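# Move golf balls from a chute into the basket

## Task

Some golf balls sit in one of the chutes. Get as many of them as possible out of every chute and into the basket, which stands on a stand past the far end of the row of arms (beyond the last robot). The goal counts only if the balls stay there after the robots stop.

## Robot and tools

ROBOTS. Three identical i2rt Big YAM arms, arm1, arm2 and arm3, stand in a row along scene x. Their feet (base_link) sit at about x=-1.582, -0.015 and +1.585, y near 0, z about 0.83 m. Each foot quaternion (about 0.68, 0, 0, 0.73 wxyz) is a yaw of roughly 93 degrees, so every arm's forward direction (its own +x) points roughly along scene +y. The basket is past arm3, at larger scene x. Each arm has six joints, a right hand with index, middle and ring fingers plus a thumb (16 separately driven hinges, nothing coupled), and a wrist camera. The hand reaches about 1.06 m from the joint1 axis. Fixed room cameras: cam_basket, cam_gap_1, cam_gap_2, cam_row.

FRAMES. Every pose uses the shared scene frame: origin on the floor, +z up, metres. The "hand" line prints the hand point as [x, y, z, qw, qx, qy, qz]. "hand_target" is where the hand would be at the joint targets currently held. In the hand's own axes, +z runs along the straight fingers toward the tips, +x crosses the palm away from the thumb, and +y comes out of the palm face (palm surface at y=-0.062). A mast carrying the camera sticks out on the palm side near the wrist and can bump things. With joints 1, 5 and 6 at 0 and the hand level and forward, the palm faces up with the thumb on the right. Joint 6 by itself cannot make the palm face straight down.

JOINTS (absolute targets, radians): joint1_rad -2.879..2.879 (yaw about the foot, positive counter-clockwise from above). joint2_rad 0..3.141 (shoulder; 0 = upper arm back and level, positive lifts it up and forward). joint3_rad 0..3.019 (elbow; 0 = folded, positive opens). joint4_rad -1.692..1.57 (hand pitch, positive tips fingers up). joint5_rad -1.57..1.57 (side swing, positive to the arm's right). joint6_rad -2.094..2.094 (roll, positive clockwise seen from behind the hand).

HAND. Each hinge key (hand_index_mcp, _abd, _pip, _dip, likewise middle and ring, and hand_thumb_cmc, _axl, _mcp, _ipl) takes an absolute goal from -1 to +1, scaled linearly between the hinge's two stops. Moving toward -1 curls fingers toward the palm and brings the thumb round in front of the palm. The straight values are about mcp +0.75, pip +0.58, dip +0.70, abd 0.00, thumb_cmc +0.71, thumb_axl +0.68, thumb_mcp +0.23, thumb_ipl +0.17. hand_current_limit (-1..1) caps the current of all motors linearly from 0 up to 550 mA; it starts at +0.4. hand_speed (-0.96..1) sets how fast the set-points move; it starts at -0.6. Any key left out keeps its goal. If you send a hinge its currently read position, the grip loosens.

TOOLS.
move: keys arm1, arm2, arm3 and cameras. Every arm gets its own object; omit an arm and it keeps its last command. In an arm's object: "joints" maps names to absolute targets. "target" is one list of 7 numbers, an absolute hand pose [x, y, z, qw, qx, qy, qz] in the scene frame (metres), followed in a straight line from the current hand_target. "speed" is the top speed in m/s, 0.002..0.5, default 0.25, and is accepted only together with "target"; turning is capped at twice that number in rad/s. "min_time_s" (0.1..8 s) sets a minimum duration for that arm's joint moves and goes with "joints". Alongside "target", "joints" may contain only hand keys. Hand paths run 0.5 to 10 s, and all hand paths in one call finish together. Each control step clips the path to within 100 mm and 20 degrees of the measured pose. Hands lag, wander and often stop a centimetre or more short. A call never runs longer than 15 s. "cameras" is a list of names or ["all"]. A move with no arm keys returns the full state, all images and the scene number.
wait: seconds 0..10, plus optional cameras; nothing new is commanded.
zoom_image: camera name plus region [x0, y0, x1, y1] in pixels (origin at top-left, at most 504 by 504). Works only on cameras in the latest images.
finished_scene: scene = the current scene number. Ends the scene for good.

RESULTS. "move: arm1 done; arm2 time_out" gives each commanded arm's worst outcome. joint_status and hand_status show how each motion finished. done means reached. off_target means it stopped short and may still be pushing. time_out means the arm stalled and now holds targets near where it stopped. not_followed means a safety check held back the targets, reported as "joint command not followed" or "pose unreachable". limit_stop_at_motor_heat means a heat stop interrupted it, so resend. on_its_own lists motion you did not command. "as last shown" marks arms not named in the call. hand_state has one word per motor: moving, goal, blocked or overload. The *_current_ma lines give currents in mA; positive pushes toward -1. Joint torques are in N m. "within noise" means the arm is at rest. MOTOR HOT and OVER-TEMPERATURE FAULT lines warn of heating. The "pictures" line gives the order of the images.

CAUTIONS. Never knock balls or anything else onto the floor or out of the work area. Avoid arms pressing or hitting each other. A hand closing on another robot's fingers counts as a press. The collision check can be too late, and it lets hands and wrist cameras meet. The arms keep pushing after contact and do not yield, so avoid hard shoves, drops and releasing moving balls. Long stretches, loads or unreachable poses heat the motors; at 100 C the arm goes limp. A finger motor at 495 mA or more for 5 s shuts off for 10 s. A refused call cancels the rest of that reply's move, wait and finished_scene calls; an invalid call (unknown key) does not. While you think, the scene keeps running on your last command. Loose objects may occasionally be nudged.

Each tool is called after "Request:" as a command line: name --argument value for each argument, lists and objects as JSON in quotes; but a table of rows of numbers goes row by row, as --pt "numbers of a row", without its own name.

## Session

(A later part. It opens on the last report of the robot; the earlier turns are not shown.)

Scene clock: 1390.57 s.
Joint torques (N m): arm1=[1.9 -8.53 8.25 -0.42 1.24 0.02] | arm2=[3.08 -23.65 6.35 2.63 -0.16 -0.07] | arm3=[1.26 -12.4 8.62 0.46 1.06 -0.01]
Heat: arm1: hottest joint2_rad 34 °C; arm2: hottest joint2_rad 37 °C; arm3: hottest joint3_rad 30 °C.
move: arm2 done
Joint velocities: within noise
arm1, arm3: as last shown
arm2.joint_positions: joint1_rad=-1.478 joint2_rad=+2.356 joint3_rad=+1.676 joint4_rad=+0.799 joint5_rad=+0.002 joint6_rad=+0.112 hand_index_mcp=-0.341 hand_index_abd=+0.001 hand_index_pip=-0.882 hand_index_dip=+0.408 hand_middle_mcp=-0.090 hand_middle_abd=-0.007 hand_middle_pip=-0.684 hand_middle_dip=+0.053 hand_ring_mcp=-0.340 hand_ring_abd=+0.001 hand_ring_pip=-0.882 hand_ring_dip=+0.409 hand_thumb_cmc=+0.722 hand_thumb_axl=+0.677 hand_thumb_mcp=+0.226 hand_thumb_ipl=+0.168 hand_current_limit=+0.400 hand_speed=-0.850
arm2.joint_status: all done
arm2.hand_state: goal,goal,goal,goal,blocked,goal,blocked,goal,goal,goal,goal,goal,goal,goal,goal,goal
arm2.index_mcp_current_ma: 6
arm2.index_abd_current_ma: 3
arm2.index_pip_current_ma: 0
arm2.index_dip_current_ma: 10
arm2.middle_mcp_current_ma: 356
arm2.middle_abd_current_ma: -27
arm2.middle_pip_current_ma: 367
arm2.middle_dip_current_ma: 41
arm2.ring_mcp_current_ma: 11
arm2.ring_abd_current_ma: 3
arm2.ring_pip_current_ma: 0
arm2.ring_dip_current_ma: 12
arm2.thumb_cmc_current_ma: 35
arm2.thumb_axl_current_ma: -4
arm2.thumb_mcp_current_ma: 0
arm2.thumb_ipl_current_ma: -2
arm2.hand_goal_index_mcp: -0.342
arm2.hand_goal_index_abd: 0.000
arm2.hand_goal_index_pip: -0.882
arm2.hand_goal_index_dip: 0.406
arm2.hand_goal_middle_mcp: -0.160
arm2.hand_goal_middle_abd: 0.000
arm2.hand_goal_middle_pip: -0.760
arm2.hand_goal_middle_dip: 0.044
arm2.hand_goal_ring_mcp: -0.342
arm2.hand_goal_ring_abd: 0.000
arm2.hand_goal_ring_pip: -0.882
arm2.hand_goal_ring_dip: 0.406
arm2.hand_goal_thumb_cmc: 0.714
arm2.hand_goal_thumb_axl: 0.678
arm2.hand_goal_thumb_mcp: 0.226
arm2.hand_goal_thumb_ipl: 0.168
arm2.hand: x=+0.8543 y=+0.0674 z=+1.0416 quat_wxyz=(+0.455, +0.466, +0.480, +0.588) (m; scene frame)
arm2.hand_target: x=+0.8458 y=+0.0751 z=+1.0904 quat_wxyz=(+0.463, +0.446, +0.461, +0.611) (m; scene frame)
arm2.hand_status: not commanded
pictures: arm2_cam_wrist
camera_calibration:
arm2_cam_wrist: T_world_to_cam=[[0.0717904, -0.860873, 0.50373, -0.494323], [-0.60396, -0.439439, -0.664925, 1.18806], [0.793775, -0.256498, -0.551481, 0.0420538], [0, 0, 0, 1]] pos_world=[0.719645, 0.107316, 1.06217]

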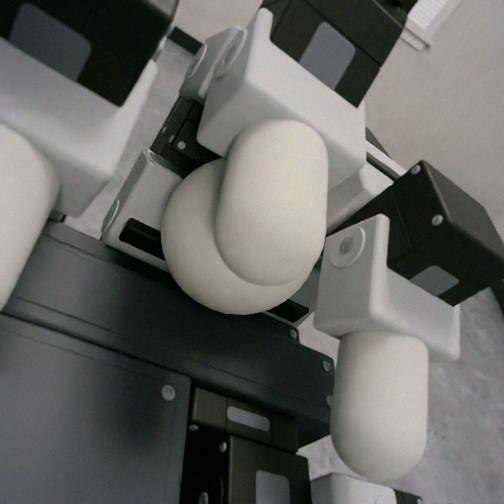

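Request:
move --arm2 '{"joints": {"hand_middle_mcp": 0.2, "hand_middle_pip": -0.5, "hand_middle_dip": 0.3}}' --cameras '["arm2_cam_wrist"]'

Request:
move --arm2 '{"joints": {"hand_middle_mcp": 0.75, "hand_middle_pip": 0.3, "hand_middle_dip": 0.696}}' --cameras '["arm2_cam_wrist"]'

Scene clock: 1396.03 s.
Joint torques (N m): arm1=[2.08 -8.59 8.25 -0.43 1.24 0.03] | arm2=[2.67 -23.71 6.39 2.65 -0.18 -0.06] | arm3=[1.2 -12.4 8.64 0.46 1.06 0]
Heat: arm1: hottest joint2_rad 34 °C; arm2: hottest joint2_rad 37 °C; arm3: hottest joint3_rad 30 °C.
move: arm2 done
Joint velocities: within noise
arm1, arm3: as last shown
arm2.joint_positions: joint1_rad=-1.478 joint2_rad=+2.356 joint3_rad=+1.676 joint4_rad=+0.799 joint5_rad=+0.002 joint6_rad=+0.113 hand_index_mcp=-0.341 hand_index_abd=+0.001 hand_index_pip=-0.882 hand_index_dip=+0.408 hand_middle_mcp=+0.203 hand_middle_abd=-0.003 hand_middle_pip=-0.505 hand_middle_dip=+0.297 hand_ring_mcp=-0.340 hand_ring_abd=+0.001 hand_ring_pip=-0.882 hand_ring_dip=+0.409 hand_thumb_cmc=+0.722 hand_thumb_axl=+0.677 hand_thumb_mcp=+0.226 hand_thumb_ipl=+0.168 hand_current_limit=+0.400 hand_speed=-0.850
arm2.joint_status: all done
arm2.hand_state: goal,goal,goal,goal,goal,goal,goal,goal,goal,goal,goal,goal,goal,goal,goal,goal
arm2.index_mcp_current_ma: 6
arm2.index_abd_current_ma: 3
arm2.index_pip_current_ma: 0
arm2.index_dip_current_ma: 10
arm2.middle_mcp_current_ma: 12
arm2.middle_abd_current_ma: -13
arm2.middle_pip_current_ma: -22
arm2.middle_dip_current_ma: -14
arm2.ring_mcp_current_ma: 11
arm2.ring_abd_current_ma: 3
arm2.ring_pip_current_ma: 0
arm2.ring_dip_current_ma: 12
arm2.thumb_cmc_current_ma: 35
arm2.thumb_axl_current_ma: -4
arm2.thumb_mcp_current_ma: 0
arm2.thumb_ipl_current_ma: -2
arm2.hand_goal_index_mcp: -0.342
arm2.hand_goal_index_abd: 0.000
arm2.hand_goal_index_pip: -0.882
arm2.hand_goal_index_dip: 0.406
arm2.hand_goal_middle_mcp: 0.200
arm2.hand_goal_middle_abd: 0.000
arm2.hand_goal_middle_pip: -0.500
arm2.hand_goal_middle_dip: 0.300
arm2.hand_goal_ring_mcp: -0.342
arm2.hand_goal_ring_abd: 0.000
arm2.hand_goal_ring_pip: -0.882
arm2.hand_goal_ring_dip: 0.406
arm2.hand_goal_thumb_cmc: 0.714
arm2.hand_goal_thumb_axl: 0.678
arm2.hand_goal_thumb_mcp: 0.226
arm2.hand_goal_thumb_ipl: 0.168
arm2.hand: x=+0.8543 y=+0.0673 z=+1.0415 quat_wxyz=(+0.455, +0.466, +0.480, +0.588) (m; scene frame)
arm2.hand_target: x=+0.8458 y=+0.0751 z=+1.0904 quat_wxyz=(+0.463, +0.446, +0.461, +0.611) (m; scene frame)
arm2.hand_status: not commanded
pictures: arm2_cam_wrist
camera_calibration:
arm2_cam_wrist: T_world_to_cam=[[0.0718477, -0.861088, 0.503354, -0.494079], [-0.60393, -0.439189, -0.665117, 1.18823], [0.793792, -0.256204, -0.551592, 0.0421566], [0, 0, 0, 1]] pos_world=[0.719645, 0.107215, 1.06227]

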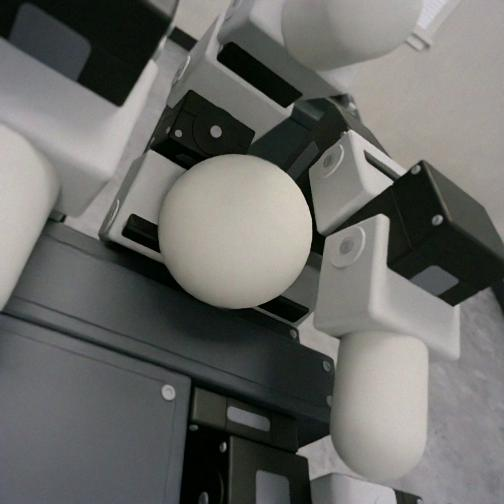

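Scene clock: 1397.97 s.
Joint torques (N m): arm1=[2.02 -8.64 8.29 -0.46 1.24 0.03] | arm2=[2.84 -23.88 6.48 2.77 -0.17 -0.04] | arm3=[1.32 -12.51 8.62 0.46 1.06 -0.01]
Heat: arm1: hottest joint2_rad 34 °C; arm2: hottest joint2_rad 37 °C; arm3: hottest joint3_rad 30 °C.
move: arm2 done
Joint velocities: within noise
arm1, arm3: as last shown
arm2.joint_positions: joint1_rad=-1.478 joint2_rad=+2.356 joint3_rad=+1.676 joint4_rad=+0.799 joint5_rad=+0.002 joint6_rad=+0.113 hand_index_mcp=-0.341 hand_index_abd=+0.001 hand_index_pip=-0.882 hand_index_dip=+0.408 hand_middle_mcp=+0.758 hand_middle_abd=-0.003 hand_middle_pip=+0.300 hand_middle_dip=+0.694 hand_ring_mcp=-0.340 hand_ring_abd=+0.001 hand_ring_pip=-0.882 hand_ring_dip=+0.409 hand_thumb_cmc=+0.722 hand_thumb_axl=+0.677 hand_thumb_mcp=+0.226 hand_thumb_ipl=+0.168 hand_current_limit=+0.400 hand_speed=-0.850
arm2.joint_status: all done
arm2.hand_state: goal,goal,goal,goal,goal,goal,goal,goal,goal,goal,goal,goal,goal,goal,goal,goal
arm2.index_mcp_current_ma: 6
arm2.index_abd_current_ma: 3
arm2.index_pip_current_ma: 0
arm2.index_dip_current_ma: 10
arm2.middle_mcp_current_ma: 37
arm2.middle_abd_current_ma: -12
arm2.middle_pip_current_ma: -1
arm2.middle_dip_current_ma: -10
arm2.ring_mcp_current_ma: 11
arm2.ring_abd_current_ma: 3
arm2.ring_pip_current_ma: 0
arm2.ring_dip_current_ma: 12
arm2.thumb_cmc_current_ma: 35
arm2.thumb_axl_current_ma: -4
arm2.thumb_mcp_current_ma: 0
arm2.thumb_ipl_current_ma: -2
arm2.hand_goal_index_mcp: -0.342
arm2.hand_goal_index_abd: 0.000
arm2.hand_goal_index_pip: -0.882
arm2.hand_goal_index_dip: 0.406
arm2.hand_goal_middle_mcp: 0.750
arm2.hand_goal_middle_abd: 0.000
arm2.hand_goal_middle_pip: 0.300
arm2.hand_goal_middle_dip: 0.696
arm2.hand_goal_ring_mcp: -0.342
arm2.hand_goal_ring_abd: 0.000
arm2.hand_goal_ring_pip: -0.882
arm2.hand_goal_ring_dip: 0.406
arm2.hand_goal_thumb_cmc: 0.714
arm2.hand_goal_thumb_axl: 0.678
arm2.hand_goal_thumb_mcp: 0.226
arm2.hand_goal_thumb_ipl: 0.168
arm2.hand: x=+0.8543 y=+0.0673 z=+1.0415 quat_wxyz=(+0.455, +0.466, +0.480, +0.588) (m; scene frame)
arm2.hand_target: x=+0.8458 y=+0.0751 z=+1.0904 quat_wxyz=(+0.463, +0.446, +0.461, +0.611) (m; scene frame)
arm2.hand_status: not commanded
pictures: arm2_cam_wrist
camera_calibration:
arm2_cam_wrist: T_world_to_cam=[[0.0718477, -0.861088, 0.503354, -0.494079], [-0.60393, -0.439189, -0.665117, 1.18823], [0.793792, -0.256204, -0.551592, 0.0421566], [0, 0, 0, 1]] pos_world=[0.719645, 0.107215, 1.06227]

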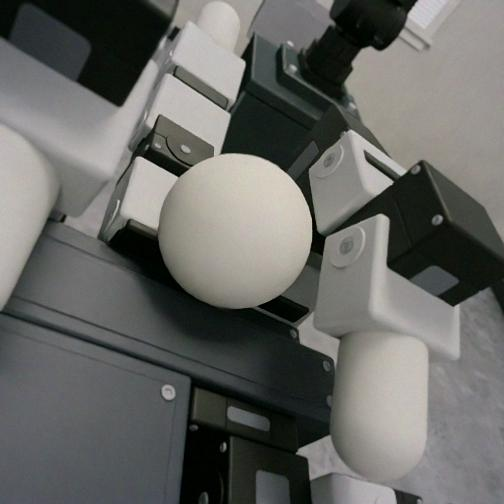

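Request:
move --arm2 '{"joints": {"hand_index_mcp": 0.75, "hand_index_pip": 0.576, "hand_index_dip": 0.696, "hand_middle_pip": 0.576, "hand_speed": -0.93}}' --cameras '["arm2_cam_wrist"]'

Request:
move --arm2 '{"joints": {"hand_ring_mcp": 0.75, "hand_ring_pip": 0.576, "hand_ring_dip": 0.696, "hand_speed": -0.85}}' --cameras '["arm2_cam_wrist", "cam_gap_2"]'

Scene clock: 1407.57 s.
Joint torques (N m): arm1=[2.02 -8.59 8.25 -0.43 1.24 0.02] | arm2=[2.96 -23.65 6.48 2.8 -0.18 -0.06] | arm3=[1.38 -12.45 8.62 0.44 1.06 0]
Heat: arm1: hottest joint2_rad 34 °C; arm2: hottest joint2_rad 37 °C; arm3: hottest joint3_rad 30 °C.
move: arm2 done
Joint velocities: within noise
arm1, arm3: as last shown
arm2.joint_positions: joint1_rad=-1.478 joint2_rad=+2.356 joint3_rad=+1.676 joint4_rad=+0.799 joint5_rad=+0.002 joint6_rad=+0.113 hand_index_mcp=+0.759 hand_index_abd=+0.001 hand_index_pip=+0.576 hand_index_dip=+0.694 hand_middle_mcp=+0.758 hand_middle_abd=-0.003 hand_middle_pip=+0.576 hand_middle_dip=+0.694 hand_ring_mcp=-0.340 hand_ring_abd=+0.001 hand_ring_pip=-0.882 hand_ring_dip=+0.409 hand_thumb_cmc=+0.722 hand_thumb_axl=+0.677 hand_thumb_mcp=+0.226 hand_thumb_ipl=+0.168 hand_current_limit=+0.400 hand_speed=-0.930
arm2.joint_status: all done
arm2.hand_state: goal,goal,goal,goal,goal,goal,goal,goal,goal,goal,goal,goal,goal,goal,goal,goal
arm2.index_mcp_current_ma: 41
arm2.index_abd_current_ma: 3
arm2.index_pip_current_ma: -1
arm2.index_dip_current_ma: -10
arm2.middle_mcp_current_ma: 37
arm2.middle_abd_current_ma: -12
arm2.middle_pip_current_ma: -1
arm2.middle_dip_current_ma: -10
arm2.ring_mcp_current_ma: 11
arm2.ring_abd_current_ma: 3
arm2.ring_pip_current_ma: 0
arm2.ring_dip_current_ma: 12
arm2.thumb_cmc_current_ma: 35
arm2.thumb_axl_current_ma: -4
arm2.thumb_mcp_current_ma: 0
arm2.thumb_ipl_current_ma: -2
arm2.hand_goal_index_mcp: 0.750
arm2.hand_goal_index_abd: 0.000
arm2.hand_goal_index_pip: 0.576
arm2.hand_goal_index_dip: 0.696
arm2.hand_goal_middle_mcp: 0.750
arm2.hand_goal_middle_abd: 0.000
arm2.hand_goal_middle_pip: 0.576
arm2.hand_goal_middle_dip: 0.696
arm2.hand_goal_ring_mcp: -0.342
arm2.hand_goal_ring_abd: 0.000
arm2.hand_goal_ring_pip: -0.882
arm2.hand_goal_ring_dip: 0.406
arm2.hand_goal_thumb_cmc: 0.714
arm2.hand_goal_thumb_axl: 0.678
arm2.hand_goal_thumb_mcp: 0.226
arm2.hand_goal_thumb_ipl: 0.168
arm2.hand: x=+0.8543 y=+0.0673 z=+1.0415 quat_wxyz=(+0.454, +0.467, +0.480, +0.588) (m; scene frame)
arm2.hand_target: x=+0.8458 y=+0.0751 z=+1.0904 quat_wxyz=(+0.463, +0.446, +0.461, +0.611) (m; scene frame)
arm2.hand_status: not commanded
pictures: arm2_cam_wrist
camera_calibration:
arm2_cam_wrist: T_world_to_cam=[[0.0720088, -0.86146, 0.502695, -0.493542], [-0.603998, -0.438745, -0.66535, 1.18844], [0.793726, -0.255715, -0.551913, 0.0424672], [0, 0, 0, 1]] pos_world=[0.719645, 0.107114, 1.06227]

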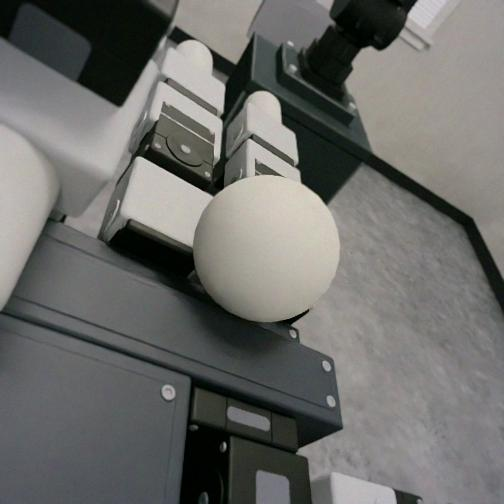

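Scene clock: 1410.73 s.
Joint torques (N m): arm1=[2.02 -8.64 8.24 -0.43 1.24 0.03] | arm2=[2.96 -23.82 6.5 2.84 -0.18 -0.06] | arm3=[1.38 -12.45 8.64 0.44 1.06 -0.01]
Heat: arm1: hottest joint2_rad 34 °C; arm2: hottest joint2_rad 37 °C; arm3: hottest joint3_rad 30 °C.
move: arm2 done
Joint velocities: within noise
arm1, arm3: as last shown
arm2.joint_positions: joint1_rad=-1.478 joint2_rad=+2.356 joint3_rad=+1.676 joint4_rad=+0.799 joint5_rad=+0.002 joint6_rad=+0.113 hand_index_mcp=+0.759 hand_index_abd=+0.001 hand_index_pip=+0.576 hand_index_dip=+0.694 hand_middle_mcp=+0.758 hand_middle_abd=-0.003 hand_middle_pip=+0.576 hand_middle_dip=+0.694 hand_ring_mcp=+0.759 hand_ring_abd=+0.001 hand_ring_pip=+0.576 hand_ring_dip=+0.693 hand_thumb_cmc=+0.722 hand_thumb_axl=+0.677 hand_thumb_mcp=+0.226 hand_thumb_ipl=+0.168 hand_current_limit=+0.400 hand_speed=-0.850
arm2.joint_status: all done
arm2.hand_state: goal,goal,goal,goal,goal,goal,goal,goal,goal,goal,goal,goal,goal,goal,goal,goal
arm2.index_mcp_current_ma: 41
arm2.index_abd_current_ma: 3
arm2.index_pip_current_ma: -1
arm2.index_dip_current_ma: -10
arm2.middle_mcp_current_ma: 37
arm2.middle_abd_current_ma: -12
arm2.middle_pip_current_ma: -1
arm2.middle_dip_current_ma: -10
arm2.ring_mcp_current_ma: 43
arm2.ring_abd_current_ma: 3
arm2.ring_pip_current_ma: -1
arm2.ring_dip_current_ma: -12
arm2.thumb_cmc_current_ma: 35
arm2.thumb_axl_current_ma: -4
arm2.thumb_mcp_current_ma: 0
arm2.thumb_ipl_current_ma: -2
arm2.hand_goal_index_mcp: 0.750
arm2.hand_goal_index_abd: 0.000
arm2.hand_goal_index_pip: 0.576
arm2.hand_goal_index_dip: 0.696
arm2.hand_goal_middle_mcp: 0.750
arm2.hand_goal_middle_abd: 0.000
arm2.hand_goal_middle_pip: 0.576
arm2.hand_goal_middle_dip: 0.696
arm2.hand_goal_ring_mcp: 0.750
arm2.hand_goal_ring_abd: 0.000
arm2.hand_goal_ring_pip: 0.576
arm2.hand_goal_ring_dip: 0.696
arm2.hand_goal_thumb_cmc: 0.714
arm2.hand_goal_thumb_axl: 0.678
arm2.hand_goal_thumb_mcp: 0.226
arm2.hand_goal_thumb_ipl: 0.168
arm2.hand: x=+0.8543 y=+0.0673 z=+1.0415 quat_wxyz=(+0.454, +0.467, +0.480, +0.588) (m; scene frame)
arm2.hand_target: x=+0.8458 y=+0.0751 z=+1.0904 quat_wxyz=(+0.463, +0.446, +0.461, +0.611) (m; scene frame)
arm2.hand_status: not commanded
pictures: arm2_cam_wrist, cam_gap_2
camera_calibration:
arm2_cam_wrist: T_world_to_cam=[[0.0720088, -0.86146, 0.502695, -0.493542], [-0.603998, -0.438745, -0.66535, 1.18844], [0.793726, -0.255715, -0.551913, 0.0424672], [0, 0, 0, 1]] pos_world=[0.719645, 0.107114, 1.06227]

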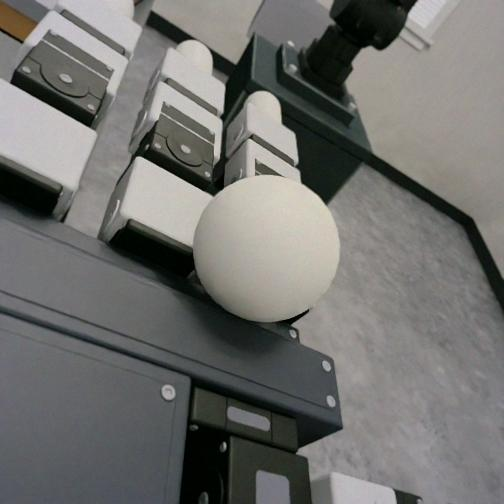

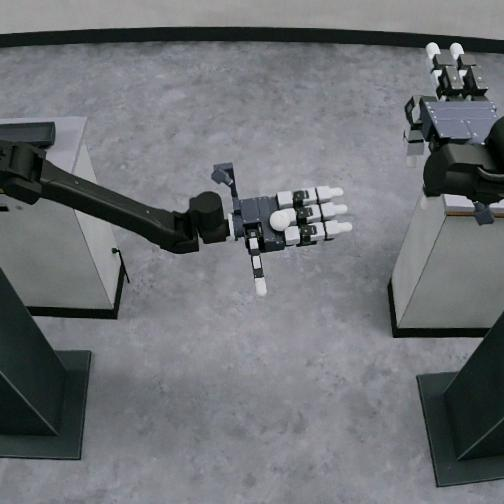

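Request:
move --arm3 '{"joints": {"joint1_rad": 1.46, "joint2_rad": 2.21, "joint3_rad": 2.49, "joint4_rad": -1.55, "joint5_rad": 1.565, "joint6_rad": -1.86}, "min_time_s": 5}' --cameras '["arm2_cam_wrist", "cam_gap_2", "arm3_cam_wrist"]'

Scene clock: 1454.30 s.
Joint torques (N m): arm1=[1.96 -8.64 8.27 -0.43 1.24 0.03] | arm2=[2.96 -23.77 6.53 2.85 -0.17 -0.05] | arm3=[0.5 -20.37 12.57 0.44 1.16 -0.1]
Heat: arm1: hottest joint2_rad 34 °C; arm2: hottest joint2_rad 37 °C; arm3: hottest joint3_rad 30 °C.
move: arm3 done
Joint velocities: within noise
arm1, arm2: as last shown
arm3.joint_positions: joint1_rad=+1.472 joint2_rad=+2.189 joint3_rad=+2.440 joint4_rad=-1.542 joint5_rad=+1.563 joint6_rad=-1.851 hand_index_mcp=-0.151 hand_index_abd=-0.105 hand_index_pip=+0.060 hand_index_dip=+0.693 hand_middle_mcp=+0.973 hand_middle_abd=-0.001 hand_middle_pip=+0.575 hand_middle_dip=+0.696 hand_ring_mcp=+0.973 hand_ring_abd=-0.002 hand_ring_pip=+0.575 hand_ring_dip=+0.693 hand_thumb_cmc=-0.572 hand_thumb_axl=+0.677 hand_thumb_mcp=+0.283 hand_thumb_ipl=+0.168 hand_current_limit=+0.400 hand_speed=-0.600
arm3.joint_status: all done
arm3.hand_state: goal,goal,goal,goal,goal,goal,goal,goal,goal,goal,goal,goal,goal,goal,goal,goal
arm3.index_mcp_current_ma: 0
arm3.index_abd_current_ma: 0
arm3.index_pip_current_ma: -1
arm3.index_dip_current_ma: -1
arm3.middle_mcp_current_ma: -3
arm3.middle_abd_current_ma: 0
arm3.middle_pip_current_ma: 0
arm3.middle_dip_current_ma: 0
arm3.ring_mcp_current_ma: -4
arm3.ring_abd_current_ma: 0
arm3.ring_pip_current_ma: 0
arm3.ring_dip_current_ma: -1
arm3.thumb_cmc_current_ma: 0
arm3.thumb_axl_current_ma: 0
arm3.thumb_mcp_current_ma: 0
arm3.thumb_ipl_current_ma: 0
arm3.hand_goal_index_mcp: -0.150
arm3.hand_goal_index_abd: -0.106
arm3.hand_goal_index_pip: 0.062
arm3.hand_goal_index_dip: 0.696
arm3.hand_goal_middle_mcp: 0.980
arm3.hand_goal_middle_abd: 0.000
arm3.hand_goal_middle_pip: 0.576
arm3.hand_goal_middle_dip: 0.696
arm3.hand_goal_ring_mcp: 0.980
arm3.hand_goal_ring_abd: 0.000
arm3.hand_goal_ring_pip: 0.576
arm3.hand_goal_ring_dip: 0.696
arm3.hand_goal_thumb_cmc: -0.570
arm3.hand_goal_thumb_axl: 0.678
arm3.hand_goal_thumb_mcp: 0.282
arm3.hand_goal_thumb_ipl: 0.168
arm3.hand: x=+0.8792 y=+0.1180 z=+1.1631 quat_wxyz=(+0.704, -0.710, +0.007, -0.007) (m; scene frame)
arm3.hand_target: x=+0.8764 y=+0.1269 z=+1.1693 quat_wxyz=(+0.705, -0.709, +0.016, -0.007) (m; scene frame)
arm3.hand_status: not commanded
pictures: arm2_cam_wrist, arm3_cam_wrist, cam_gap_2
camera_calibration:
arm2_cam_wrist: T_world_to_cam=[[0.0720088, -0.86146, 0.502695, -0.493542], [-0.603998, -0.438745, -0.66535, 1.18844], [0.793726, -0.255715, -0.551913, 0.0424672], [0, 0, 0, 1]] pos_world=[0.719645, 0.107114, 1.06227]
arm3_cam_wrist: T_world_to_cam=[[-0.794032, 0.00509692, -0.607855, 1.437], [-0.415496, -0.734456, 0.536598, -0.221087], [-0.443707, 0.678637, 0.585299, -0.24664], [0, 0, 0, 1]] pos_world=[0.939726, -0.00232399, 1.13648]

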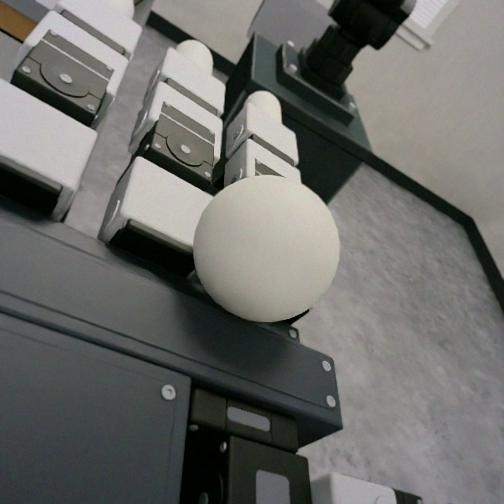

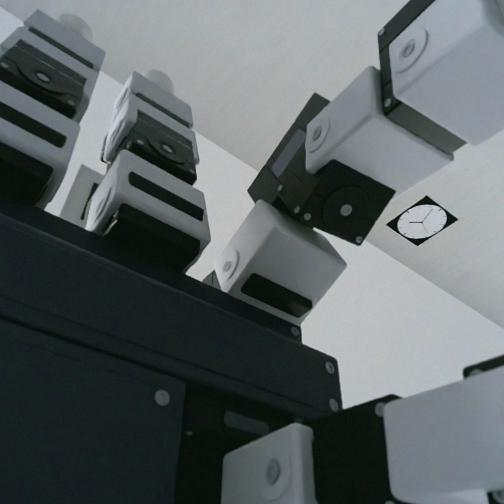

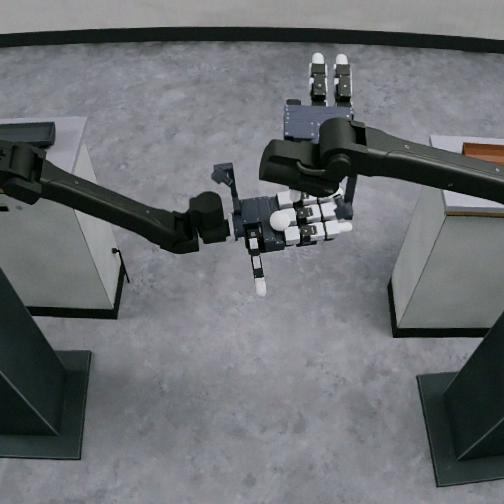

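Request:
move --arm3 '{"joints": {"joint1_rad": 1.448, "joint2_rad": 2.30, "joint3_rad": 2.49, "joint4_rad": -1.462}, "min_time_s": 3}' --cameras '["arm2_cam_wrist", "arm3_cam_wrist"]'

Scene clock: 1471.43 s.
Joint torques (N m): arm1=[2.02 -8.64 8.28 -0.43 1.25 0.02] | arm2=[2.73 -24.06 6.57 2.84 -0.17 -0.05] | arm3=[0.26 -21.13 12.68 1.17 1.16 -0.11]
Heat: arm1: hottest joint2_rad 34 °C; arm2: hottest joint2_rad 37 °C; arm3: hottest joint3_rad 33 °C.
move: arm3 done
Joint velocities: within noise
arm1, arm2: as last shown
arm3.joint_positions: joint1_rad=+1.462 joint2_rad=+2.276 joint3_rad=+2.440 joint4_rad=-1.473 joint5_rad=+1.563 joint6_rad=-1.851 hand_index_mcp=-0.151 hand_index_abd=-0.105 hand_index_pip=+0.060 hand_index_dip=+0.693 hand_middle_mcp=+0.973 hand_middle_abd=-0.001 hand_middle_pip=+0.575 hand_middle_dip=+0.696 hand_ring_mcp=+0.973 hand_ring_abd=-0.002 hand_ring_pip=+0.575 hand_ring_dip=+0.693 hand_thumb_cmc=-0.572 hand_thumb_axl=+0.677 hand_thumb_mcp=+0.283 hand_thumb_ipl=+0.168 hand_current_limit=+0.400 hand_speed=-0.600
arm3.joint_status: all done
arm3.hand_state: goal,goal,goal,goal,goal,goal,goal,goal,goal,goal,goal,goal,goal,goal,goal,goal
arm3.index_mcp_current_ma: 0
arm3.index_abd_current_ma: 0
arm3.index_pip_current_ma: -1
arm3.index_dip_current_ma: -1
arm3.middle_mcp_current_ma: -3
arm3.middle_abd_current_ma: 0
arm3.middle_pip_current_ma: 0
arm3.middle_dip_current_ma: 0
arm3.ring_mcp_current_ma: -4
arm3.ring_abd_current_ma: 0
arm3.ring_pip_current_ma: 0
arm3.ring_dip_current_ma: -1
arm3.thumb_cmc_current_ma: 0
arm3.thumb_axl_current_ma: 0
arm3.thumb_mcp_current_ma: 0
arm3.thumb_ipl_current_ma: 0
arm3.hand_goal_index_mcp: -0.150
arm3.hand_goal_index_abd: -0.106
arm3.hand_goal_index_pip: 0.062
arm3.hand_goal_index_dip: 0.696
arm3.hand_goal_middle_mcp: 0.980
arm3.hand_goal_middle_abd: 0.000
arm3.hand_goal_middle_pip: 0.576
arm3.hand_goal_middle_dip: 0.696
arm3.hand_goal_ring_mcp: 0.980
arm3.hand_goal_ring_abd: 0.000
arm3.hand_goal_ring_pip: 0.576
arm3.hand_goal_ring_dip: 0.696
arm3.hand_goal_thumb_cmc: -0.570
arm3.hand_goal_thumb_axl: 0.678
arm3.hand_goal_thumb_mcp: 0.282
arm3.hand_goal_thumb_ipl: 0.168
arm3.hand: x=+0.8548 y=+0.1261 z=+1.1047 quat_wxyz=(+0.704, -0.710, +0.004, -0.017) (m; scene frame)
arm3.hand_target: x=+0.8485 y=+0.1368 z=+1.1091 quat_wxyz=(+0.705, -0.709, +0.019, -0.012) (m; scene frame)
arm3.hand_status: not commanded
pictures: arm2_cam_wrist, arm3_cam_wrist
camera_calibration:
arm2_cam_wrist: T_world_to_cam=[[0.0720088, -0.86146, 0.502695, -0.493542], [-0.603998, -0.438745, -0.66535, 1.18844], [0.793726, -0.255715, -0.551913, 0.0424672], [0, 0, 0, 1]] pos_world=[0.719645, 0.107114, 1.06227]
arm3_cam_wrist: T_world_to_cam=[[-0.78222, 0.0129058, -0.622869, 1.38764], [-0.433175, -0.72983, 0.528874, -0.170829], [-0.447763, 0.683507, 0.576478, -0.216175], [0, 0, 0, 1]] pos_world=[0.914645, 0.00517235, 1.07929]

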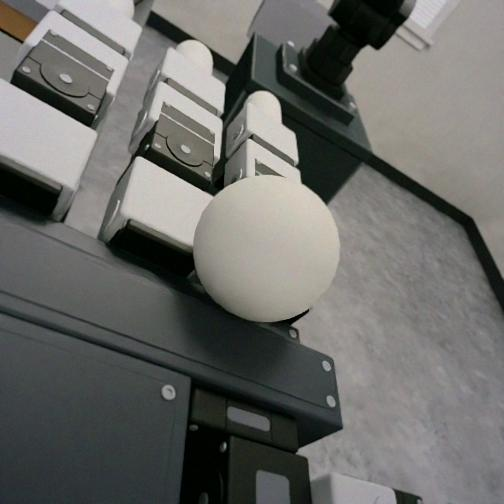

